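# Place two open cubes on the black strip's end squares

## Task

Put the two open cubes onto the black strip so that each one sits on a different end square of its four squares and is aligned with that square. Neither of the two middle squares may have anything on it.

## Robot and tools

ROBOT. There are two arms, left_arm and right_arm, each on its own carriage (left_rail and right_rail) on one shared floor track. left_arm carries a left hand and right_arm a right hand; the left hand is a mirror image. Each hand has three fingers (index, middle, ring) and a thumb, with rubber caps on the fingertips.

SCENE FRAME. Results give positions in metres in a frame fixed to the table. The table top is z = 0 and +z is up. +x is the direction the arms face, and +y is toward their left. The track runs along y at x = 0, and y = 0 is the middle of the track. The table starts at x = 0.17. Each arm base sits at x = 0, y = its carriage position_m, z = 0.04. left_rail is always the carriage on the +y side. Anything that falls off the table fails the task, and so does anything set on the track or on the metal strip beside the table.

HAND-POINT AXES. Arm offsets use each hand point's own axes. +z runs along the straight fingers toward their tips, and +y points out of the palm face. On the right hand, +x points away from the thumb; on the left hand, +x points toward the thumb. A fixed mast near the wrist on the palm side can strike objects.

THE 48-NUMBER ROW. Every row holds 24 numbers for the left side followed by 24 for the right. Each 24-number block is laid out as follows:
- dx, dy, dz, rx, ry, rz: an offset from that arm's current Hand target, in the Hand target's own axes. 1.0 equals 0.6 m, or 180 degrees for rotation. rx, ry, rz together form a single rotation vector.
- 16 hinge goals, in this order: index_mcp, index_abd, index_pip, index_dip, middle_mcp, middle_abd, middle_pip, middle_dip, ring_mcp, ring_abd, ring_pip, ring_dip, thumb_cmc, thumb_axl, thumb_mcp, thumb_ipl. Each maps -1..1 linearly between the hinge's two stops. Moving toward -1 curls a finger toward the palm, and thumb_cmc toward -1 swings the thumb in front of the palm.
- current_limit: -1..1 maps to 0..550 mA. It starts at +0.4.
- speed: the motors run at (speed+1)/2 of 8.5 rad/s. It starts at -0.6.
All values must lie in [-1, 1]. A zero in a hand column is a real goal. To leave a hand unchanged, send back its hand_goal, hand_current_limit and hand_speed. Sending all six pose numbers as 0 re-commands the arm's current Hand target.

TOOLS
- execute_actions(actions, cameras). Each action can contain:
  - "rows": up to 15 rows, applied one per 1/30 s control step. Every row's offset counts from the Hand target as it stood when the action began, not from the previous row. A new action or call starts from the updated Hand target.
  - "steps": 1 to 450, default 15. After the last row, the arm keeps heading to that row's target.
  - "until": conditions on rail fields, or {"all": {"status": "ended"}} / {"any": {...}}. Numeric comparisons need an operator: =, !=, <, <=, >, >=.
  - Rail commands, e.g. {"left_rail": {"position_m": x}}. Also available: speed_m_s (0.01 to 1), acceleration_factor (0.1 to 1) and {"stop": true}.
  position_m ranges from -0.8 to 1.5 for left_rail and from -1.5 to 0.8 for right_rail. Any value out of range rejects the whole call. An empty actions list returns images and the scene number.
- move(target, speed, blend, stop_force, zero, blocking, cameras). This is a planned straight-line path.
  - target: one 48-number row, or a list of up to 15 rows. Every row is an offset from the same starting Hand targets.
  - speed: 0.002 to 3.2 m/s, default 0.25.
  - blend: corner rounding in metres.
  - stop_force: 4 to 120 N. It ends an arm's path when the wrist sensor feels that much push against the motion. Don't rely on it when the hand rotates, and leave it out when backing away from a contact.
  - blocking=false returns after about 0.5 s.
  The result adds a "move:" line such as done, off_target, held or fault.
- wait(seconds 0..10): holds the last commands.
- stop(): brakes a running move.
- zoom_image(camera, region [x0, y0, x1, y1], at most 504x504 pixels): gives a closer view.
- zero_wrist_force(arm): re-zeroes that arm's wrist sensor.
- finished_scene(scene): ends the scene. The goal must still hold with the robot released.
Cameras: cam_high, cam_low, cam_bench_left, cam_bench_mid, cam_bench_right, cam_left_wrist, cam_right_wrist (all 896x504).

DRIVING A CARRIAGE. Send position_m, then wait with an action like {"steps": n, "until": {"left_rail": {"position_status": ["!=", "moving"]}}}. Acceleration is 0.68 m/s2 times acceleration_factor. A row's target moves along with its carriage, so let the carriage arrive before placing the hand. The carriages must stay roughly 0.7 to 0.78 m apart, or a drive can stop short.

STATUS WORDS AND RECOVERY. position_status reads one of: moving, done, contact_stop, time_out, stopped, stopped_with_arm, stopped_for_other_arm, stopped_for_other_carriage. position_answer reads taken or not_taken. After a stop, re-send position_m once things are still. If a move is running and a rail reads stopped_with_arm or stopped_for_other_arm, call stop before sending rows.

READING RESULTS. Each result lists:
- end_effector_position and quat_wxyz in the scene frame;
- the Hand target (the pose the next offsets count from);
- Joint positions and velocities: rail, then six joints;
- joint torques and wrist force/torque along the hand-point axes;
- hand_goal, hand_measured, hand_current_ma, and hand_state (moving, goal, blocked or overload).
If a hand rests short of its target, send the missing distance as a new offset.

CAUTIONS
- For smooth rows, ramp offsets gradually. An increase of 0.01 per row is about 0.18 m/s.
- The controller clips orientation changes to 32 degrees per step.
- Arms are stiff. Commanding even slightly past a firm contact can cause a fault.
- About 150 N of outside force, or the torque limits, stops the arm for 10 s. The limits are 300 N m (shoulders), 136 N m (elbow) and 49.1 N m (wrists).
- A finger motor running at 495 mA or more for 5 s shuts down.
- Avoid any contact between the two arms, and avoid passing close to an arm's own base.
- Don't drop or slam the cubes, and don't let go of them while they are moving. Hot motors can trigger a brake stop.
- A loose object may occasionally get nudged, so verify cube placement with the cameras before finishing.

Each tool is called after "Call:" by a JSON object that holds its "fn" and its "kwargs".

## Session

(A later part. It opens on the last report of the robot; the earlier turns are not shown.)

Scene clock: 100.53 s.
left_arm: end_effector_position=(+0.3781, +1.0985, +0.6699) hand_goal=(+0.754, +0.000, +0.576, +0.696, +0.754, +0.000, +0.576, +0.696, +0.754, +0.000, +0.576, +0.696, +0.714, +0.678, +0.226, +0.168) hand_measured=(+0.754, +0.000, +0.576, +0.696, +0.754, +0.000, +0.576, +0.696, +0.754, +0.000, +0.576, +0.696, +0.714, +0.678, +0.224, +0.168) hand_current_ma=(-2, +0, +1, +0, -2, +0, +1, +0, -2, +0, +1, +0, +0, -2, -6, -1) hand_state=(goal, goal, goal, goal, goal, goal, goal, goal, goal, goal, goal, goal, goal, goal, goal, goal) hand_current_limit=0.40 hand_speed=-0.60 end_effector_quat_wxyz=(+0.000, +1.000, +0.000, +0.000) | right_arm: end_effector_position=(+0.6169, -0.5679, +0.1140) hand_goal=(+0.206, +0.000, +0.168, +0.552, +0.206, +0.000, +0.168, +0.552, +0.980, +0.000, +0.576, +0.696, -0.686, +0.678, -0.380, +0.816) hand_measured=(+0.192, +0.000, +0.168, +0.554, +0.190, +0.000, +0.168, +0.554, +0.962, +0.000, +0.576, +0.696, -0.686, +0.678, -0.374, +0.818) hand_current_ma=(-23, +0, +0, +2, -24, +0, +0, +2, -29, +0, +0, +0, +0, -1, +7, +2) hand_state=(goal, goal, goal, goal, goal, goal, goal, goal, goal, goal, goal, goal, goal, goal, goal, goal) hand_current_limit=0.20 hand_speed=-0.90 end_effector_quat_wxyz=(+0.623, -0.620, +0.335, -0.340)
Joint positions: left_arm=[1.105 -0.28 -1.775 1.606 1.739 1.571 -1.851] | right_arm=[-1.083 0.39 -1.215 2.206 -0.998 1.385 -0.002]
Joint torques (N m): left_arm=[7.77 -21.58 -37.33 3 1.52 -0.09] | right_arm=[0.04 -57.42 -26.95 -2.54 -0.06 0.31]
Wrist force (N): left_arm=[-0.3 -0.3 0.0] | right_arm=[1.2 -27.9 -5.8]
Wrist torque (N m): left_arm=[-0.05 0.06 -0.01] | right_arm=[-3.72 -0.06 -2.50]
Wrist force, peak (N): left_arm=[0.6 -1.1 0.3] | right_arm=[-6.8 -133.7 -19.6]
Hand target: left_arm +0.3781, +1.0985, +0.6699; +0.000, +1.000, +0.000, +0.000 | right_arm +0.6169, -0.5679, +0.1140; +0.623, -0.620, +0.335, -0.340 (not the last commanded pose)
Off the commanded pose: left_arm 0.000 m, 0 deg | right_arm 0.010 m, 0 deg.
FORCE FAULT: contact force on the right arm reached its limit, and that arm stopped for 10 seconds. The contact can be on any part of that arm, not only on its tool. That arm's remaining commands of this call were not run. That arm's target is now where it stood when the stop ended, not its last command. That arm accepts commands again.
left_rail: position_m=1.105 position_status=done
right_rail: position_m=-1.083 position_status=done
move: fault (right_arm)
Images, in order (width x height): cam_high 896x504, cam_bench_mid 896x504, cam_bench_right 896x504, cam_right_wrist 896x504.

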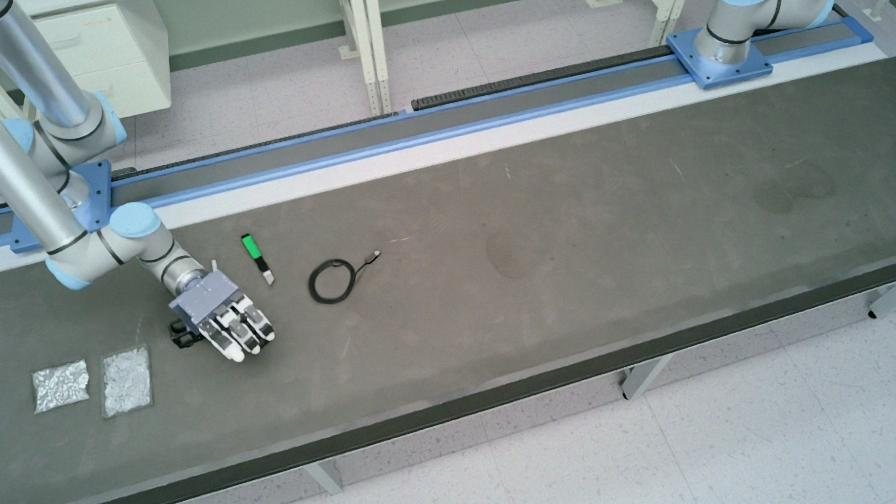

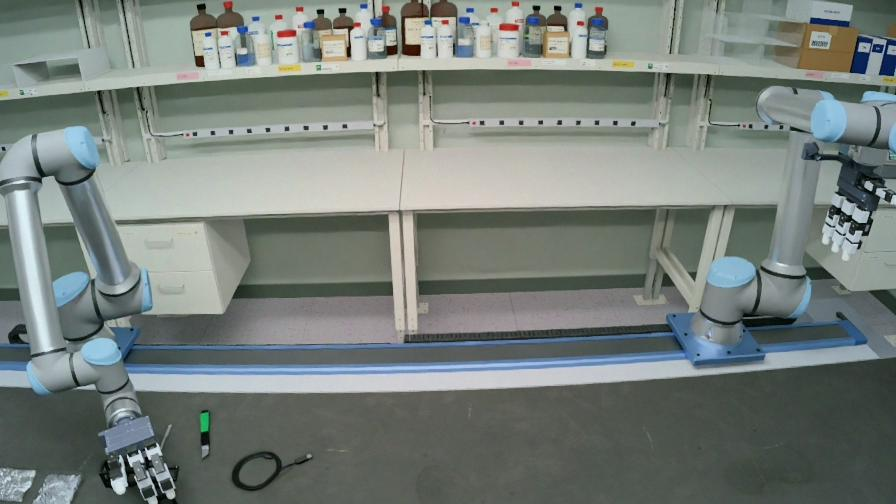

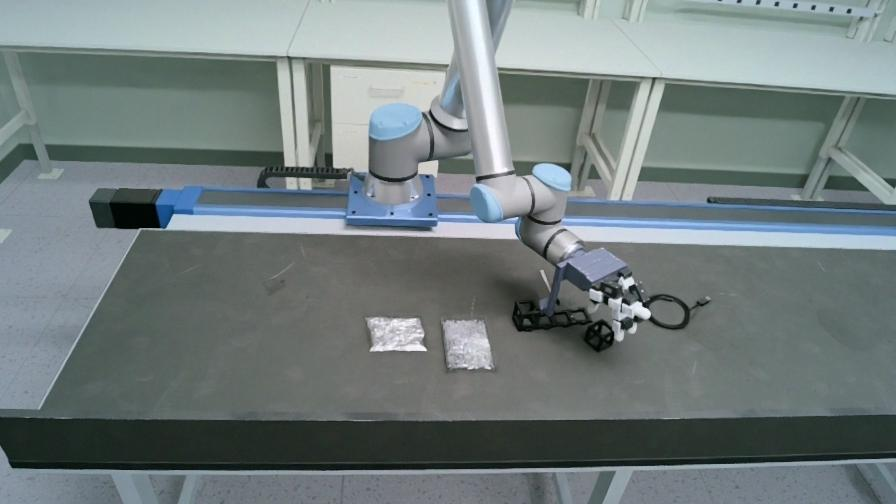

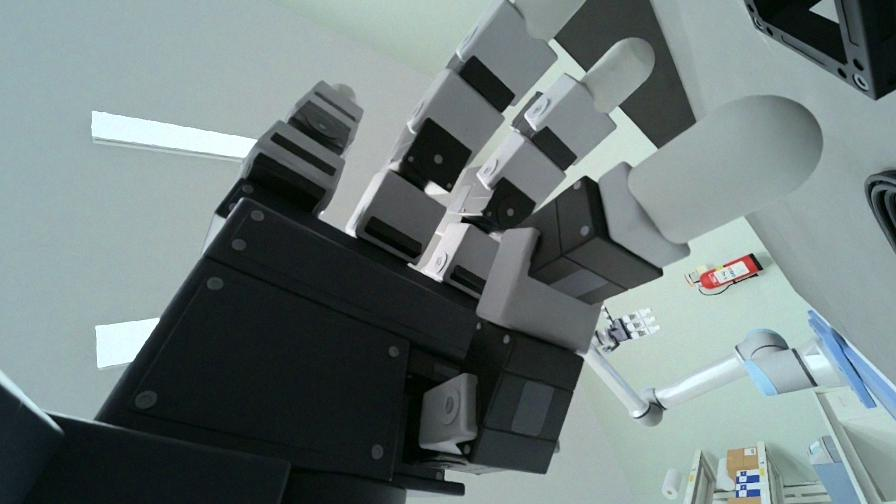

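Call:
{"fn": "move", "kwargs": {"target": [0,0,0,0,0,0,0.754,0,0.576,0.696,0.754,0,0.576,0.696,0.754,0,0.576,0.696,0.714,0.678,0.226,0.168,0.4,-0.6, 0,-0.2,0,0,0,0,0.205,0,0.168,0.551,0.205,0,0.168,0.551,0.98,0,0.576,0.696,-0.686,0.678,-0.38,0.816,0.2,-0.9], "speed": 0.1}}

Call:
{"fn": "move", "kwargs": {"target": [0,0,0,0,0,0,0.754,0,0.576,0.696,0.754,0,0.576,0.696,0.754,0,0.576,0.696,0.714,0.678,0.226,0.168,0.4,-0.6, 0,0,-0.35,0,0,0,0.205,0,0.168,0.551,0.205,0,0.168,0.551,0.98,0,0.576,0.696,-0.686,0.678,-0.38,0.816,0.2,-0.9], "speed": 0.2, "cameras": ["cam_high","cam_bench_mid","cam_bench_right","cam_right_wrist"]}}

Call:
{"fn": "zoom_image", "kwargs": {"camera": "cam_bench_right", "region": [500, 270, 620, 360]}}

Call:
{"fn": "zoom_image", "kwargs": {"camera": "cam_high", "region": [165, 290, 285, 380]}}

Scene clock: 105.60 s.
left_arm: end_effector_position=(+0.3781, +1.0985, +0.6699) hand_goal=(+0.754, +0.000, +0.576, +0.696, +0.754, +0.000, +0.576, +0.696, +0.754, +0.000, +0.576, +0.696, +0.714, +0.678, +0.226, +0.168) hand_measured=(+0.754, +0.000, +0.576, +0.696, +0.754, +0.000, +0.576, +0.696, +0.754, +0.000, +0.576, +0.696, +0.714, +0.678, +0.224, +0.168) hand_current_ma=(-2, +0, +1, +0, -2, +0, +1, +0, -2, +0, +1, +0, +0, -2, -6, -1) hand_state=(goal, goal, goal, goal, goal, goal, goal, goal, goal, goal, goal, goal, goal, goal, goal, goal) hand_current_limit=0.40 hand_speed=-0.60 end_effector_quat_wxyz=(+0.000, +1.000, +0.000, +0.000) | right_arm: end_effector_position=(+0.6159, -0.5681, +0.2339) hand_goal=(+0.206, +0.000, +0.168, +0.552, +0.206, +0.000, +0.168, +0.552, +0.980, +0.000, +0.576, +0.696, -0.686, +0.678, -0.380, +0.816) hand_measured=(+0.192, +0.000, +0.168, +0.554, +0.190, +0.000, +0.168, +0.554, +0.962, +0.000, +0.576, +0.696, -0.686, +0.678, -0.374, +0.818) hand_current_ma=(-23, +0, +0, +2, -24, +0, +0, +2, -29, +0, +0, +0, +0, -1, +7, +2) hand_state=(goal, goal, goal, goal, goal, goal, goal, goal, goal, goal, goal, goal, goal, goal, goal, goal) hand_current_limit=0.20 hand_speed=-0.90 end_effector_quat_wxyz=(+0.623, -0.619, +0.335, -0.340)
Joint positions: left_arm=[1.105 -0.28 -1.775 1.606 1.739 1.571 -1.851] | right_arm=[-1.083 0.391 -1.398 2.142 -0.752 1.386 -0.002]
Joint torques (N m): left_arm=[7.08 -22.12 -37.01 2.85 1.68 -0.12] | right_arm=[-0.07 -67.73 -46.34 0.07 1.1 -1.5]
Wrist force (N): left_arm=[0.0 -0.5 0.2] | right_arm=[0.5 1.0 -4.0]
Wrist torque (N m): left_arm=[-0.09 0.01 0.03] | right_arm=[1.05 -0.24 0.09]
Wrist force, peak (N): left_arm=[0.4 -1.0 0.5] | right_arm=[1.7 -28.0 -5.8]
Hand target: left_arm +0.3781, +1.0985, +0.6699; +0.000, +1.000, +0.000, +0.000 | right_arm +0.6160, -0.5681, +0.2340; +0.623, -0.620, +0.335, -0.340
Off the commanded pose: left_arm 0.000 m, 0 deg | right_arm 0.000 m, 0 deg.
left_rail: position_m=1.105 position_status=done
right_rail: position_m=-1.083 position_status=done
move: done

Scene clock: 107.27 s.
left_arm: end_effector_position=(+0.3781, +1.0985, +0.6699) hand_goal=(+0.754, +0.000, +0.576, +0.696, +0.754, +0.000, +0.576, +0.696, +0.754, +0.000, +0.576, +0.696, +0.714, +0.678, +0.226, +0.168) hand_measured=(+0.754, +0.000, +0.576, +0.696, +0.754, +0.000, +0.576, +0.696, +0.754, +0.000, +0.576, +0.696, +0.714, +0.678, +0.224, +0.168) hand_current_ma=(-2, +0, +1, +0, -2, +0, +1, +0, -2, +0, +1, +0, +0, -2, -6, -1) hand_state=(goal, goal, goal, goal, goal, goal, goal, goal, goal, goal, goal, goal, goal, goal, goal, goal) hand_current_limit=0.40 hand_speed=-0.60 end_effector_quat_wxyz=(+0.000, +1.000, +0.000, +0.000) | right_arm: end_effector_position=(+0.4399, -0.6824, +0.2323) hand_goal=(+0.206, +0.000, +0.168, +0.552, +0.206, +0.000, +0.168, +0.552, +0.980, +0.000, +0.576, +0.696, -0.686, +0.678, -0.380, +0.816) hand_measured=(+0.192, +0.000, +0.168, +0.554, +0.190, +0.000, +0.168, +0.554, +0.962, +0.000, +0.576, +0.696, -0.686, +0.678, -0.374, +0.818) hand_current_ma=(-23, +0, +0, +2, -24, +0, +0, +2, -29, +0, +0, +0, +0, -1, +7, +2) hand_state=(goal, goal, goal, goal, goal, goal, goal, goal, goal, goal, goal, goal, goal, goal, goal, goal) hand_current_limit=0.20 hand_speed=-0.90 end_effector_quat_wxyz=(+0.623, -0.620, +0.335, -0.340)
Joint positions: left_arm=[1.105 -0.28 -1.775 1.606 1.739 1.571 -1.851] | right_arm=[-1.083 0.266 -1.77 2.511 -0.749 1.261 -0.001]
Joint torques (N m): left_arm=[8.11 -22.27 -36.9 2.95 1.62 -0.05] | right_arm=[-12.33 -36.37 -23.77 -0.6 -3.23 4.18]
Wrist force (N): left_arm=[0.2 -0.3 0.1] | right_arm=[0.3 0.9 -4.0]
Wrist torque (N m): left_arm=[-0.04 -0.01 0.02] | right_arm=[1.03 -0.23 -0.02]
Wrist force, peak (N): left_arm=[0.2 -1.0 0.7] | right_arm=[0.1 0.6 -5.8]
Hand target: left_arm +0.3781, +1.0985, +0.6699; +0.000, +1.000, +0.000, +0.000 | right_arm +0.4398, -0.6825, +0.2324; +0.623, -0.620, +0.335, -0.340
Off the commanded pose: left_arm 0.000 m, 0 deg | right_arm 0.000 m, 0 deg.
left_rail: position_m=1.105 position_status=done
right_rail: position_m=-1.083 position_status=done
move: done
Images, in order (width x height): cam_high 896x504, cam_bench_mid 896x504, cam_bench_right 896x504, cam_right_wrist 896x504.

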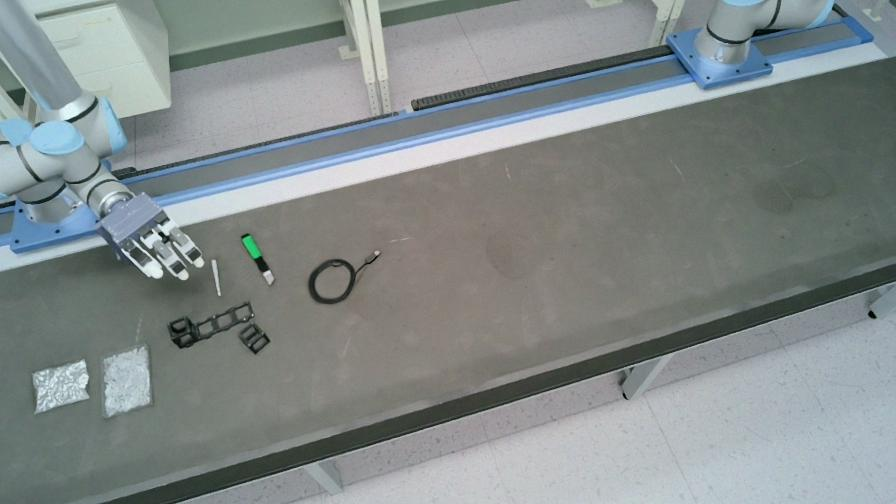

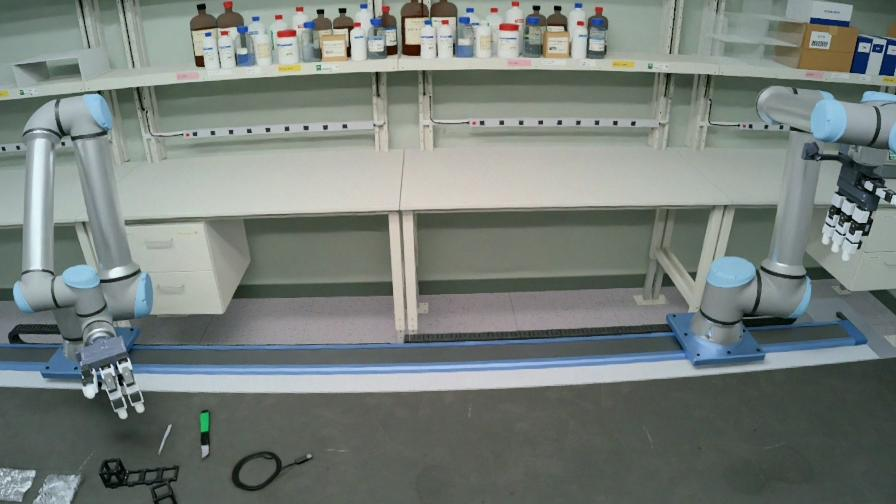

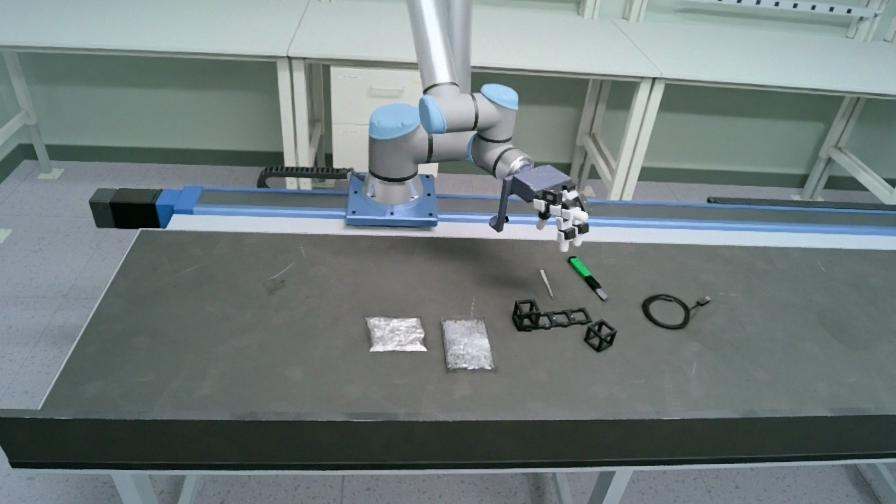

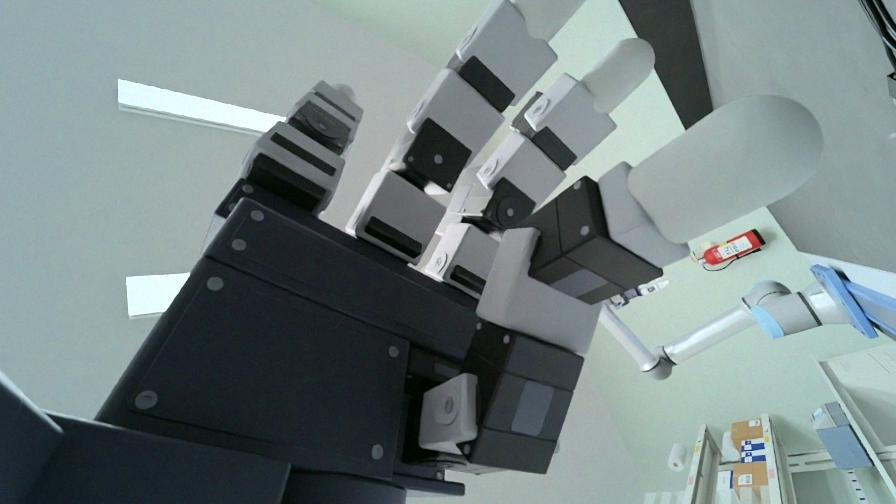

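Scaled by 4.200 from the camera's 896x504 image, which has a finer 1280x720 frame.

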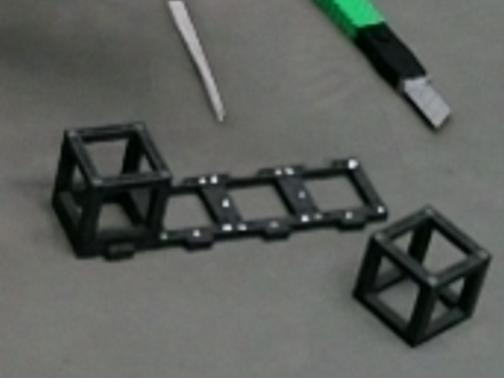

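Scaled by 4.200 from the camera's 896x504 image, which has a finer 1280x720 frame.

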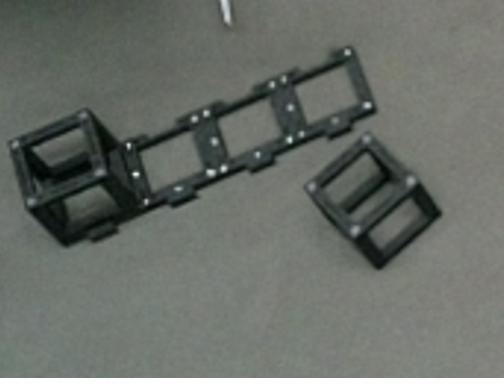

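Call:
{"fn": "execute_actions", "kwargs": {"actions": [{"right_rail":{"position_m":-0.2,"speed_m_s":0.4,"acceleration_factor":0.6}},{"steps":150,"until":{"right_rail":{"position_status":["!=","moving"]}}}]}}

Call:
{"fn": "move", "kwargs": {"target": [0,0,0,0,0,0,0.754,0,0.576,0.696,0.754,0,0.576,0.696,0.754,0,0.576,0.696,0.714,0.678,0.226,0.168,0.4,-0.6, 0,0,0,-0.0028,0.5,-0.0007,0.205,0,0.168,0.551,0.205,0,0.168,0.551,0.98,0,0.576,0.696,-0.686,0.678,-0.38,0.816,0.2,-0.9], "speed": 0.35, "cameras": ["cam_high","cam_bench_mid"]}}

Scene clock: 112.80 s.
left_arm: end_effector_position=(+0.3781, +1.0985, +0.6699) hand_goal=(+0.754, +0.000, +0.576, +0.696, +0.754, +0.000, +0.576, +0.696, +0.754, +0.000, +0.576, +0.696, +0.714, +0.678, +0.226, +0.168) hand_measured=(+0.754, +0.000, +0.576, +0.696, +0.754, +0.000, +0.576, +0.696, +0.754, +0.000, +0.576, +0.696, +0.714, +0.678, +0.224, +0.168) hand_current_ma=(-2, +0, +1, +0, -2, +0, +1, +0, -2, +0, +1, +0, +0, -2, -6, -1) hand_state=(goal, goal, goal, goal, goal, goal, goal, goal, goal, goal, goal, goal, goal, goal, goal, goal) hand_current_limit=0.40 hand_speed=-0.60 end_effector_quat_wxyz=(+0.000, +1.000, +0.000, +0.000) | right_arm: end_effector_position=(+0.4398, +0.2007, +0.2324) hand_goal=(+0.206, +0.000, +0.168, +0.552, +0.206, +0.000, +0.168, +0.552, +0.980, +0.000, +0.576, +0.696, -0.686, +0.678, -0.380, +0.816) hand_measured=(+0.192, +0.000, +0.168, +0.554, +0.190, +0.000, +0.168, +0.554, +0.962, +0.000, +0.576, +0.696, -0.686, +0.678, -0.374, +0.818) hand_current_ma=(-23, +0, +0, +2, -24, +0, +0, +2, -29, +0, +0, +0, +0, -1, +7, +2) hand_state=(goal, goal, goal, goal, goal, goal, goal, goal, goal, goal, goal, goal, goal, goal, goal, goal) hand_current_limit=0.20 hand_speed=-0.90 end_effector_quat_wxyz=(+0.623, -0.620, +0.335, -0.340)
Joint positions: left_arm=[1.105 -0.28 -1.775 1.606 1.739 1.571 -1.851] | right_arm=[-0.2 0.266 -1.77 2.512 -0.749 1.261 -0.001]
Joint torques (N m): left_arm=[7.23 -22.47 -36.59 2.91 1.63 -0.02] | right_arm=[-9.63 -25.11 -35.33 -1.88 -2.57 4.21]
Wrist force (N): left_arm=[0.0 -0.5 0.2] | right_arm=[0.3 0.8 -4.0]
Wrist torque (N m): left_arm=[-0.08 0.01 0.03] | right_arm=[1.02 -0.22 -0.03]
Wrist force, peak (N): left_arm=[0.6 -1.1 0.7] | right_arm=[0.9 0.7 -4.5]
Hand target: left_arm +0.3781, +1.0985, +0.6699; +0.000, +1.000, +0.000, +0.000 | right_arm +0.4398, +0.2007, +0.2324; +0.623, -0.620, +0.335, -0.340
Off the commanded pose: left_arm 0.000 m, 0 deg | right_arm 0.000 m, 0 deg.
left_rail: position_m=1.105 position_status=done
right_rail: position_m=-0.200 speed_m_s=0.40 position_status=done

Scene clock: 115.80 s.
left_arm: end_effector_position=(+0.3781, +1.0985, +0.6699) hand_goal=(+0.754, +0.000, +0.576, +0.696, +0.754, +0.000, +0.576, +0.696, +0.754, +0.000, +0.576, +0.696, +0.714, +0.678, +0.226, +0.168) hand_measured=(+0.754, +0.000, +0.576, +0.696, +0.754, +0.000, +0.576, +0.696, +0.754, +0.000, +0.576, +0.696, +0.714, +0.678, +0.224, +0.168) hand_current_ma=(-2, +0, +1, +0, -2, +0, +1, +0, -2, +0, +1, +0, +0, -2, -6, -1) hand_state=(goal, goal, goal, goal, goal, goal, goal, goal, goal, goal, goal, goal, goal, goal, goal, goal) hand_current_limit=0.40 hand_speed=-0.60 end_effector_quat_wxyz=(+0.000, +1.000, +0.000, +0.000) | right_arm: end_effector_position=(+0.4398, +0.2007, +0.2324) hand_goal=(+0.206, +0.000, +0.168, +0.552, +0.206, +0.000, +0.168, +0.552, +0.980, +0.000, +0.576, +0.696, -0.686, +0.678, -0.380, +0.816) hand_measured=(+0.192, +0.000, +0.168, +0.554, +0.190, +0.000, +0.168, +0.554, +0.962, +0.000, +0.576, +0.696, -0.686, +0.678, -0.374, +0.818) hand_current_ma=(-23, +0, +0, +2, -24, +0, +0, +2, -29, +0, +0, +0, +0, -1, +7, +2) hand_state=(goal, goal, goal, goal, goal, goal, goal, goal, goal, goal, goal, goal, goal, goal, goal, goal) hand_current_limit=0.20 hand_speed=-0.90 end_effector_quat_wxyz=(+0.201, -0.201, +0.678, -0.678)
Joint positions: left_arm=[1.105 -0.28 -1.775 1.606 1.739 1.571 -1.851] | right_arm=[-0.2 0.855 -1.246 1.936 -0.694 3.421 -0.003]
Joint torques (N m): left_arm=[7.28 -21.23 -36.84 2.88 1.62 -0.02] | right_arm=[-14.17 -44.58 -45.16 2.94 3.45 4.23]
Wrist force (N): left_arm=[0.3 -0.5 0.0] | right_arm=[0.3 1.3 -3.9]
Wrist torque (N m): left_arm=[-0.07 -0.04 0.03] | right_arm=[1.04 -0.20 -0.02]
Wrist force, peak (N): left_arm=[0.0 -1.3 0.5] | right_arm=[-0.2 1.6 -4.1]
Hand target: left_arm +0.3781, +1.0985, +0.6699; +0.000, +1.000, +0.000, +0.000 | right_arm +0.4398, +0.2007, +0.2324; +0.201, -0.201, +0.678, -0.678
Off the commanded pose: left_arm 0.000 m, 0 deg | right_arm 0.000 m, 0 deg.
left_rail: position_m=1.105 position_status=done
right_rail: position_m=-0.200 speed_m_s=0.40 position_status=done
move: done
Images, in order (width x height): cam_high 896x504, cam_bench_mid 896x504.

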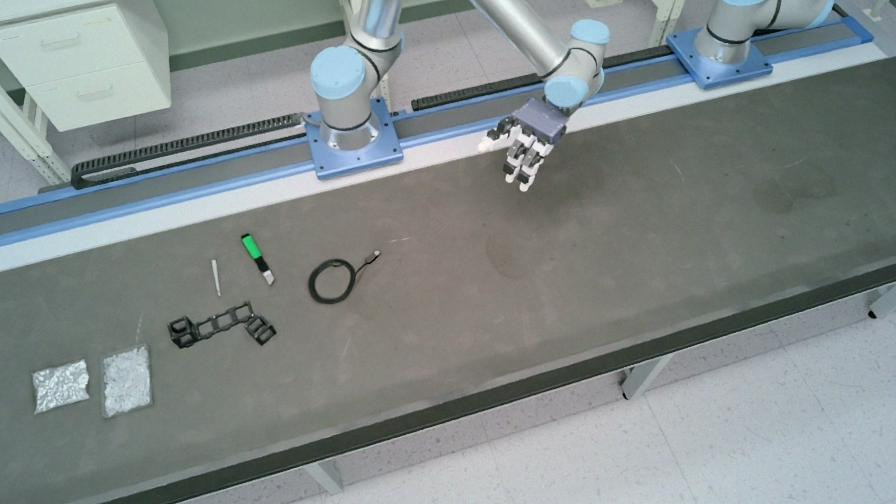

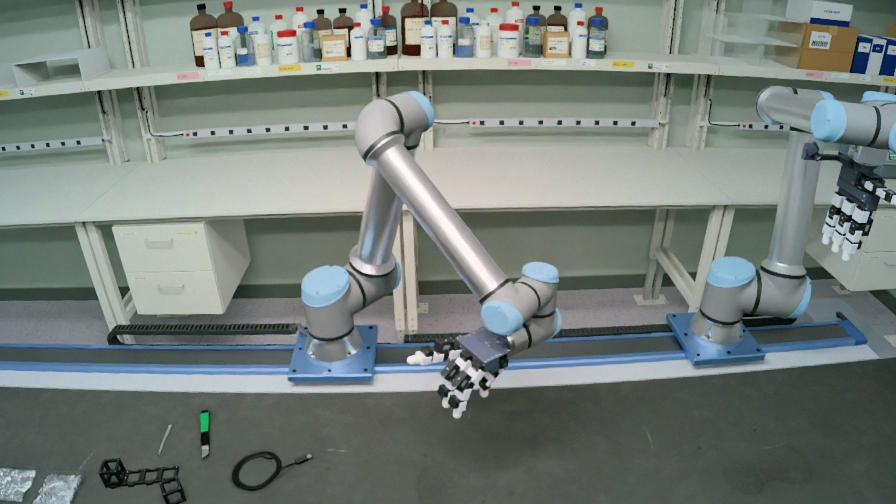

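Call:
{"fn": "execute_actions", "kwargs": {"actions": [], "cameras": ["cam_high","cam_bench_mid","cam_bench_right"]}}

Call:
{"fn": "zoom_image", "kwargs": {"camera": "cam_bench_right", "region": [500, 270, 620, 360]}}

Call:
{"fn": "zoom_image", "kwargs": {"camera": "cam_high", "region": [165, 290, 285, 380]}}

Call:
{"fn": "zoom_image", "kwargs": {"camera": "cam_bench_mid", "region": [90, 430, 190, 504]}}

Scene clock: 116.20 s.
left_arm: end_effector_position=(+0.3781, +1.0985, +0.6699) hand_goal=(+0.754, +0.000, +0.576, +0.696, +0.754, +0.000, +0.576, +0.696, +0.754, +0.000, +0.576, +0.696, +0.714, +0.678, +0.226, +0.168) hand_measured=(+0.754, +0.000, +0.576, +0.696, +0.754, +0.000, +0.576, +0.696, +0.754, +0.000, +0.576, +0.696, +0.714, +0.678, +0.224, +0.168) hand_current_ma=(-2, +0, +1, +0, -2, +0, +1, +0, -2, +0, +1, +0, +0, -2, -6, -1) hand_state=(goal, goal, goal, goal, goal, goal, goal, goal, goal, goal, goal, goal, goal, goal, goal, goal) hand_current_limit=0.40 hand_speed=-0.60 end_effector_quat_wxyz=(+0.000, +1.000, +0.000, +0.000) | right_arm: end_effector_position=(+0.4398, +0.2007, +0.2324) hand_goal=(+0.206, +0.000, +0.168, +0.552, +0.206, +0.000, +0.168, +0.552, +0.980, +0.000, +0.576, +0.696, -0.686, +0.678, -0.380, +0.816) hand_measured=(+0.192, +0.000, +0.168, +0.554, +0.190, +0.000, +0.168, +0.554, +0.962, +0.000, +0.576, +0.696, -0.686, +0.678, -0.374, +0.818) hand_current_ma=(-23, +0, +0, +2, -24, +0, +0, +2, -29, +0, +0, +0, +0, -1, +7, +2) hand_state=(goal, goal, goal, goal, goal, goal, goal, goal, goal, goal, goal, goal, goal, goal, goal, goal) hand_current_limit=0.20 hand_speed=-0.90 end_effector_quat_wxyz=(+0.201, -0.201, +0.678, -0.678)
Joint positions: left_arm=[1.105 -0.28 -1.775 1.606 1.739 1.571 -1.851] | right_arm=[-0.2 0.855 -1.246 1.936 -0.694 3.421 -0.003]
Joint velocities: within noise
Joint torques (N m): left_arm=[6.92 -22.49 -36.56 2.88 1.62 -0.07] | right_arm=[-13.73 -45.08 -45.31 2.84 3.38 4.19]
Wrist force (N): left_arm=[0.2 -0.3 0.4] | right_arm=[0.1 1.2 -3.9]
Wrist torque (N m): left_arm=[-0.08 -0.02 0.03] | right_arm=[1.03 -0.16 -0.04]
Wrist force, peak (N): left_arm=[0.1 -0.9 -0.1] | right_arm=[0.2 1.3 -4.1]
Hand target: left_arm +0.3781, +1.0985, +0.6699; +0.000, +1.000, +0.000, +0.000 | right_arm +0.4398, +0.2007, +0.2324; +0.201, -0.201, +0.678, -0.678
Off the commanded pose: left_arm 0.000 m, 0 deg | right_arm 0.000 m, 0 deg.
left_rail: position_m=1.105 position_status=done
right_rail: position_m=-0.200 speed_m_s=0.40 position_status=done
Images, in order (width x height): cam_high 896x504, cam_bench_mid 896x504, cam_bench_right 896x504.

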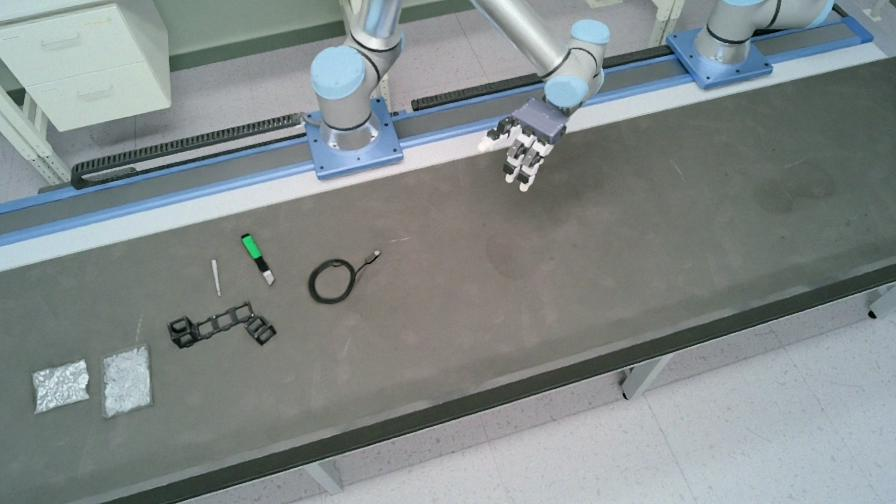

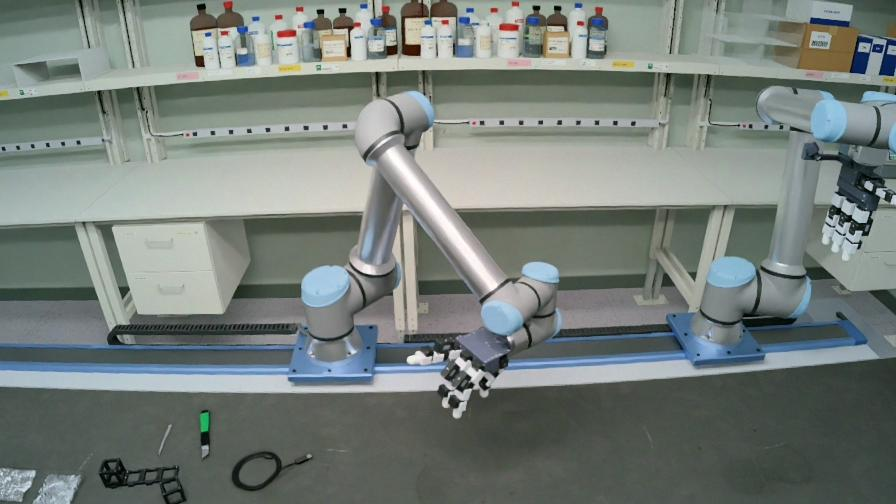

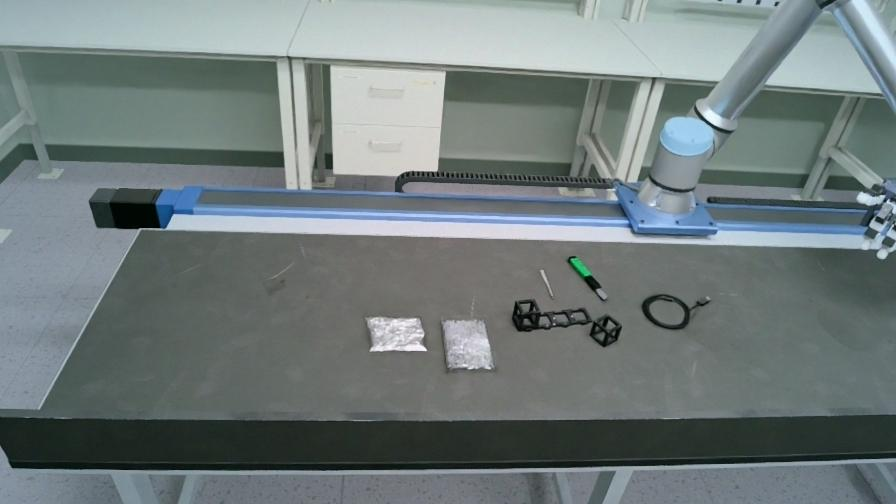

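Scaled by 4.200 from the camera's 896x504 image, which has a finer 1280x720 frame.

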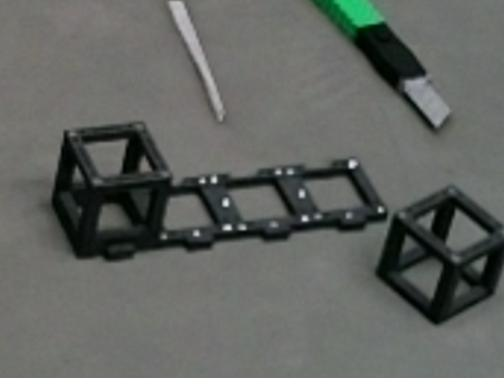

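Scaled by 4.200 from the camera's 896x504 image, which has a finer 1280x720 frame.

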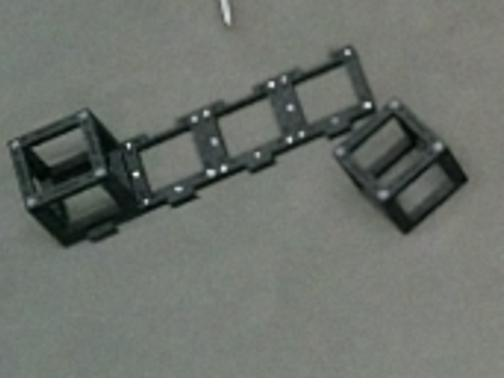

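Scaled by 5.040 from the camera's 896x504 image, which has a finer 1280x720 frame.

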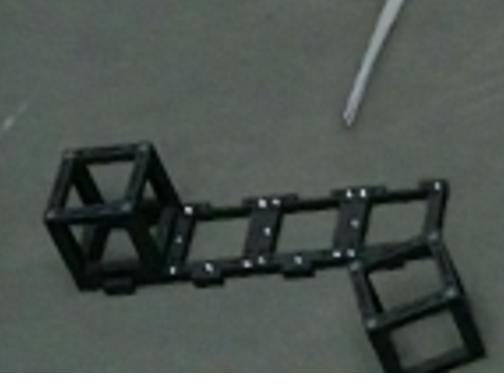

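Call:
{"fn": "move", "kwargs": {"target": [0,0,0,0,0,0,0.754,0,0.576,0.696,0.754,0,0.576,0.696,0.754,0,0.576,0.696,0.714,0.678,0.226,0.168,0.4,-0.6, 0.2451,0.0267,0.6086,0,0,0,0.205,0,0.168,0.551,0.205,0,0.168,0.551,0.98,0,0.576,0.696,-0.686,0.678,-0.38,0.816,0.2,-0.9], "speed": 0.25}}

Call:
{"fn": "move", "kwargs": {"target": [0,0,0,0,0,0,0.754,0,0.576,0.696,0.754,0,0.576,0.696,0.754,0,0.576,0.696,0.714,0.678,0.226,0.168,0.4,-0.6, 0.2451,0.0267,0.6086,0,0,0,0.205,0,0.168,0.551,0.205,0,0.168,0.551,0.98,0,0.576,0.696,-0.686,0.678,-0.38,0.816,0.2,-0.9], "speed": 0.25, "cameras": ["cam_high","cam_bench_mid","cam_bench_right","cam_right_wrist"]}}

Scene clock: 120.13 s.
left_arm: end_effector_position=(+0.3781, +1.0985, +0.6699) hand_goal=(+0.754, +0.000, +0.576, +0.696, +0.754, +0.000, +0.576, +0.696, +0.754, +0.000, +0.576, +0.696, +0.714, +0.678, +0.226, +0.168) hand_measured=(+0.754, +0.000, +0.576, +0.696, +0.754, +0.000, +0.576, +0.696, +0.754, +0.000, +0.576, +0.696, +0.714, +0.678, +0.224, +0.168) hand_current_ma=(-2, +0, +1, +0, -2, +0, +1, +0, -2, +0, +1, +0, +0, -2, -6, -1) hand_state=(goal, goal, goal, goal, goal, goal, goal, goal, goal, goal, goal, goal, goal, goal, goal, goal) hand_current_limit=0.40 hand_speed=-0.60 end_effector_quat_wxyz=(+0.000, +1.000, +0.000, +0.000) | right_arm: end_effector_position=(+0.5153, -0.1856, +0.2159) hand_goal=(+0.206, +0.000, +0.168, +0.552, +0.206, +0.000, +0.168, +0.552, +0.980, +0.000, +0.576, +0.696, -0.686, +0.678, -0.380, +0.816) hand_measured=(+0.192, +0.000, +0.168, +0.554, +0.190, +0.000, +0.168, +0.554, +0.962, +0.000, +0.576, +0.696, -0.686, +0.678, -0.374, +0.818) hand_current_ma=(-23, +0, +0, +2, -24, +0, +0, +2, -29, +0, +0, +0, +0, -1, +7, +2) hand_state=(goal, goal, goal, goal, goal, goal, goal, goal, goal, goal, goal, goal, goal, goal, goal, goal) hand_current_limit=0.20 hand_speed=-0.90 end_effector_quat_wxyz=(+0.201, -0.201, +0.678, -0.678)
Joint positions: left_arm=[1.105 -0.28 -1.775 1.606 1.739 1.571 -1.851] | right_arm=[-0.2 0.093 -1.596 2.402 -0.803 2.659 0.003]
Joint torques (N m): left_arm=[8.22 -21.81 -36.56 2.87 1.58 -0.05] | right_arm=[-13.16 -45.17 -20.41 -3.61 -3.12 -3.6]
Wrist force (N): left_arm=[0.3 -0.9 0.2] | right_arm=[0.1 0.4 -3.9]
Wrist torque (N m): left_arm=[-0.13 -0.02 0.05] | right_arm=[0.89 -0.18 0.06]
Wrist force, peak (N): left_arm=[0.3 -1.0 0.6] | right_arm=[-0.5 1.3 -5.4]
Hand target: left_arm +0.3781, +1.0985, +0.6699; +0.000, +1.000, +0.000, +0.000 | right_arm +0.5154, -0.1857, +0.2159; +0.201, -0.201, +0.678, -0.678
Off the commanded pose: left_arm 0.000 m, 0 deg | right_arm 0.000 m, 0 deg.
left_rail: position_m=1.105 position_status=done
right_rail: position_m=-0.200 speed_m_s=0.40 position_status=done
move: done

Scene clock: 122.30 s.
left_arm: end_effector_position=(+0.3781, +1.0985, +0.6699) hand_goal=(+0.754, +0.000, +0.576, +0.696, +0.754, +0.000, +0.576, +0.696, +0.754, +0.000, +0.576, +0.696, +0.714, +0.678, +0.226, +0.168) hand_measured=(+0.754, +0.000, +0.576, +0.696, +0.754, +0.000, +0.576, +0.696, +0.754, +0.000, +0.576, +0.696, +0.714, +0.678, +0.224, +0.168) hand_current_ma=(-2, +0, +1, +0, -2, +0, +1, +0, -2, +0, +1, +0, +0, -2, -6, -1) hand_state=(goal, goal, goal, goal, goal, goal, goal, goal, goal, goal, goal, goal, goal, goal, goal, goal) hand_current_limit=0.40 hand_speed=-0.60 end_effector_quat_wxyz=(+0.000, +1.000, +0.000, +0.000) | right_arm: end_effector_position=(+0.5908, -0.5719, +0.1994) hand_goal=(+0.206, +0.000, +0.168, +0.552, +0.206, +0.000, +0.168, +0.552, +0.980, +0.000, +0.576, +0.696, -0.686, +0.678, -0.380, +0.816) hand_measured=(+0.192, +0.000, +0.168, +0.554, +0.190, +0.000, +0.168, +0.554, +0.962, +0.000, +0.576, +0.696, -0.686, +0.678, -0.374, +0.818) hand_current_ma=(-23, +0, +0, +2, -24, +0, +0, +2, -29, +0, +0, +0, +0, -1, +7, +2) hand_state=(goal, goal, goal, goal, goal, goal, goal, goal, goal, goal, goal, goal, goal, goal, goal, goal) hand_current_limit=0.20 hand_speed=-0.90 end_effector_quat_wxyz=(+0.201, -0.201, +0.678, -0.678)
Joint positions: left_arm=[1.105 -0.28 -1.775 1.606 1.739 1.571 -1.851] | right_arm=[-0.2 -0.763 -1.476 2.317 -0.84 1.802 0.001]
Joint torques (N m): left_arm=[7.16 -21.51 -36.06 2.81 1.7 -0.19] | right_arm=[-15.07 -20.78 -43.47 -4.55 -3.7 4.18]
Wrist force (N): left_arm=[0.2 -0.3 0.6] | right_arm=[0.5 1.2 -3.7]
Wrist torque (N m): left_arm=[-0.10 -0.01 0.04] | right_arm=[0.98 -0.27 -0.05]
Wrist force, peak (N): left_arm=[0.5 -1.0 -0.3] | right_arm=[-0.6 0.3 -5.3]
Hand target: left_arm +0.3781, +1.0985, +0.6699; +0.000, +1.000, +0.000, +0.000 | right_arm +0.5909, -0.5720, +0.1993; +0.201, -0.201, +0.678, -0.678
Off the commanded pose: left_arm 0.000 m, 0 deg | right_arm 0.000 m, 0 deg.
left_rail: position_m=1.105 position_status=done
right_rail: position_m=-0.200 speed_m_s=0.40 position_status=done
move: done
Images, in order (width x height): cam_high 896x504, cam_bench_mid 896x504, cam_bench_right 896x504, cam_right_wrist 896x504.

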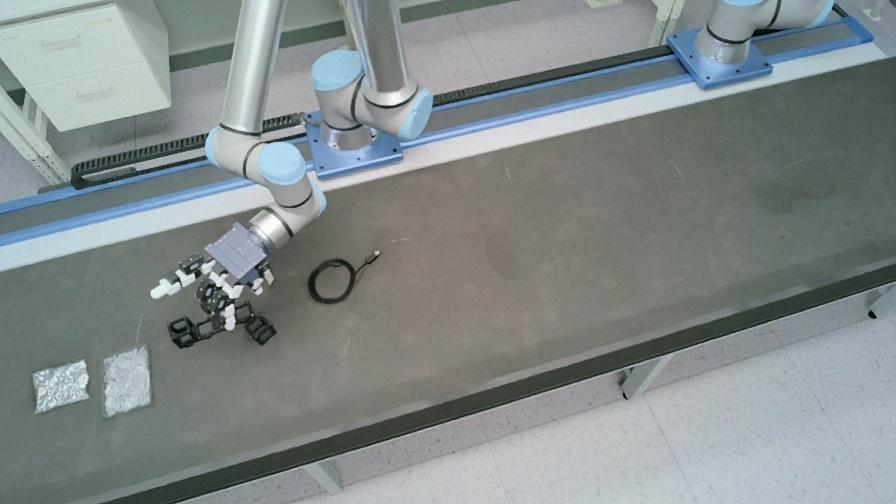

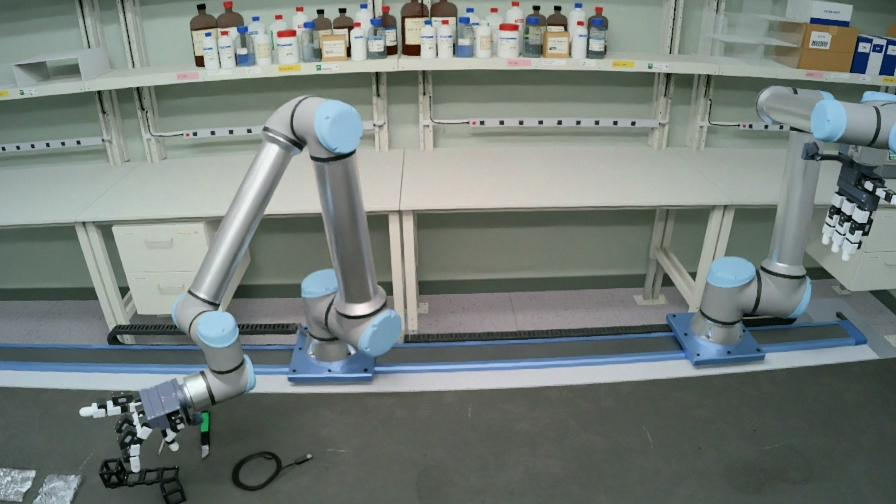

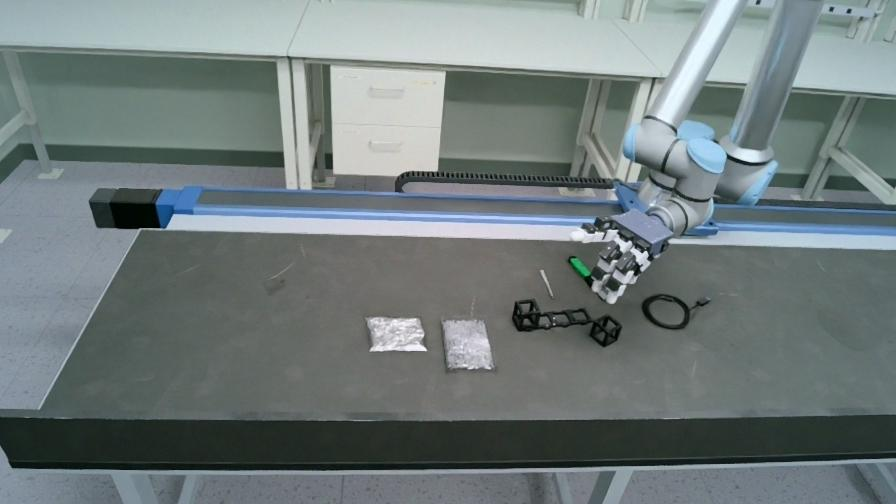

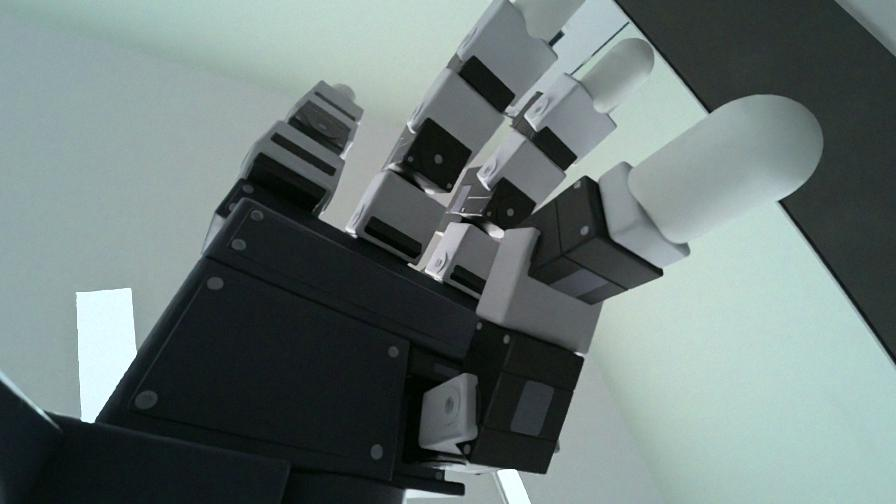

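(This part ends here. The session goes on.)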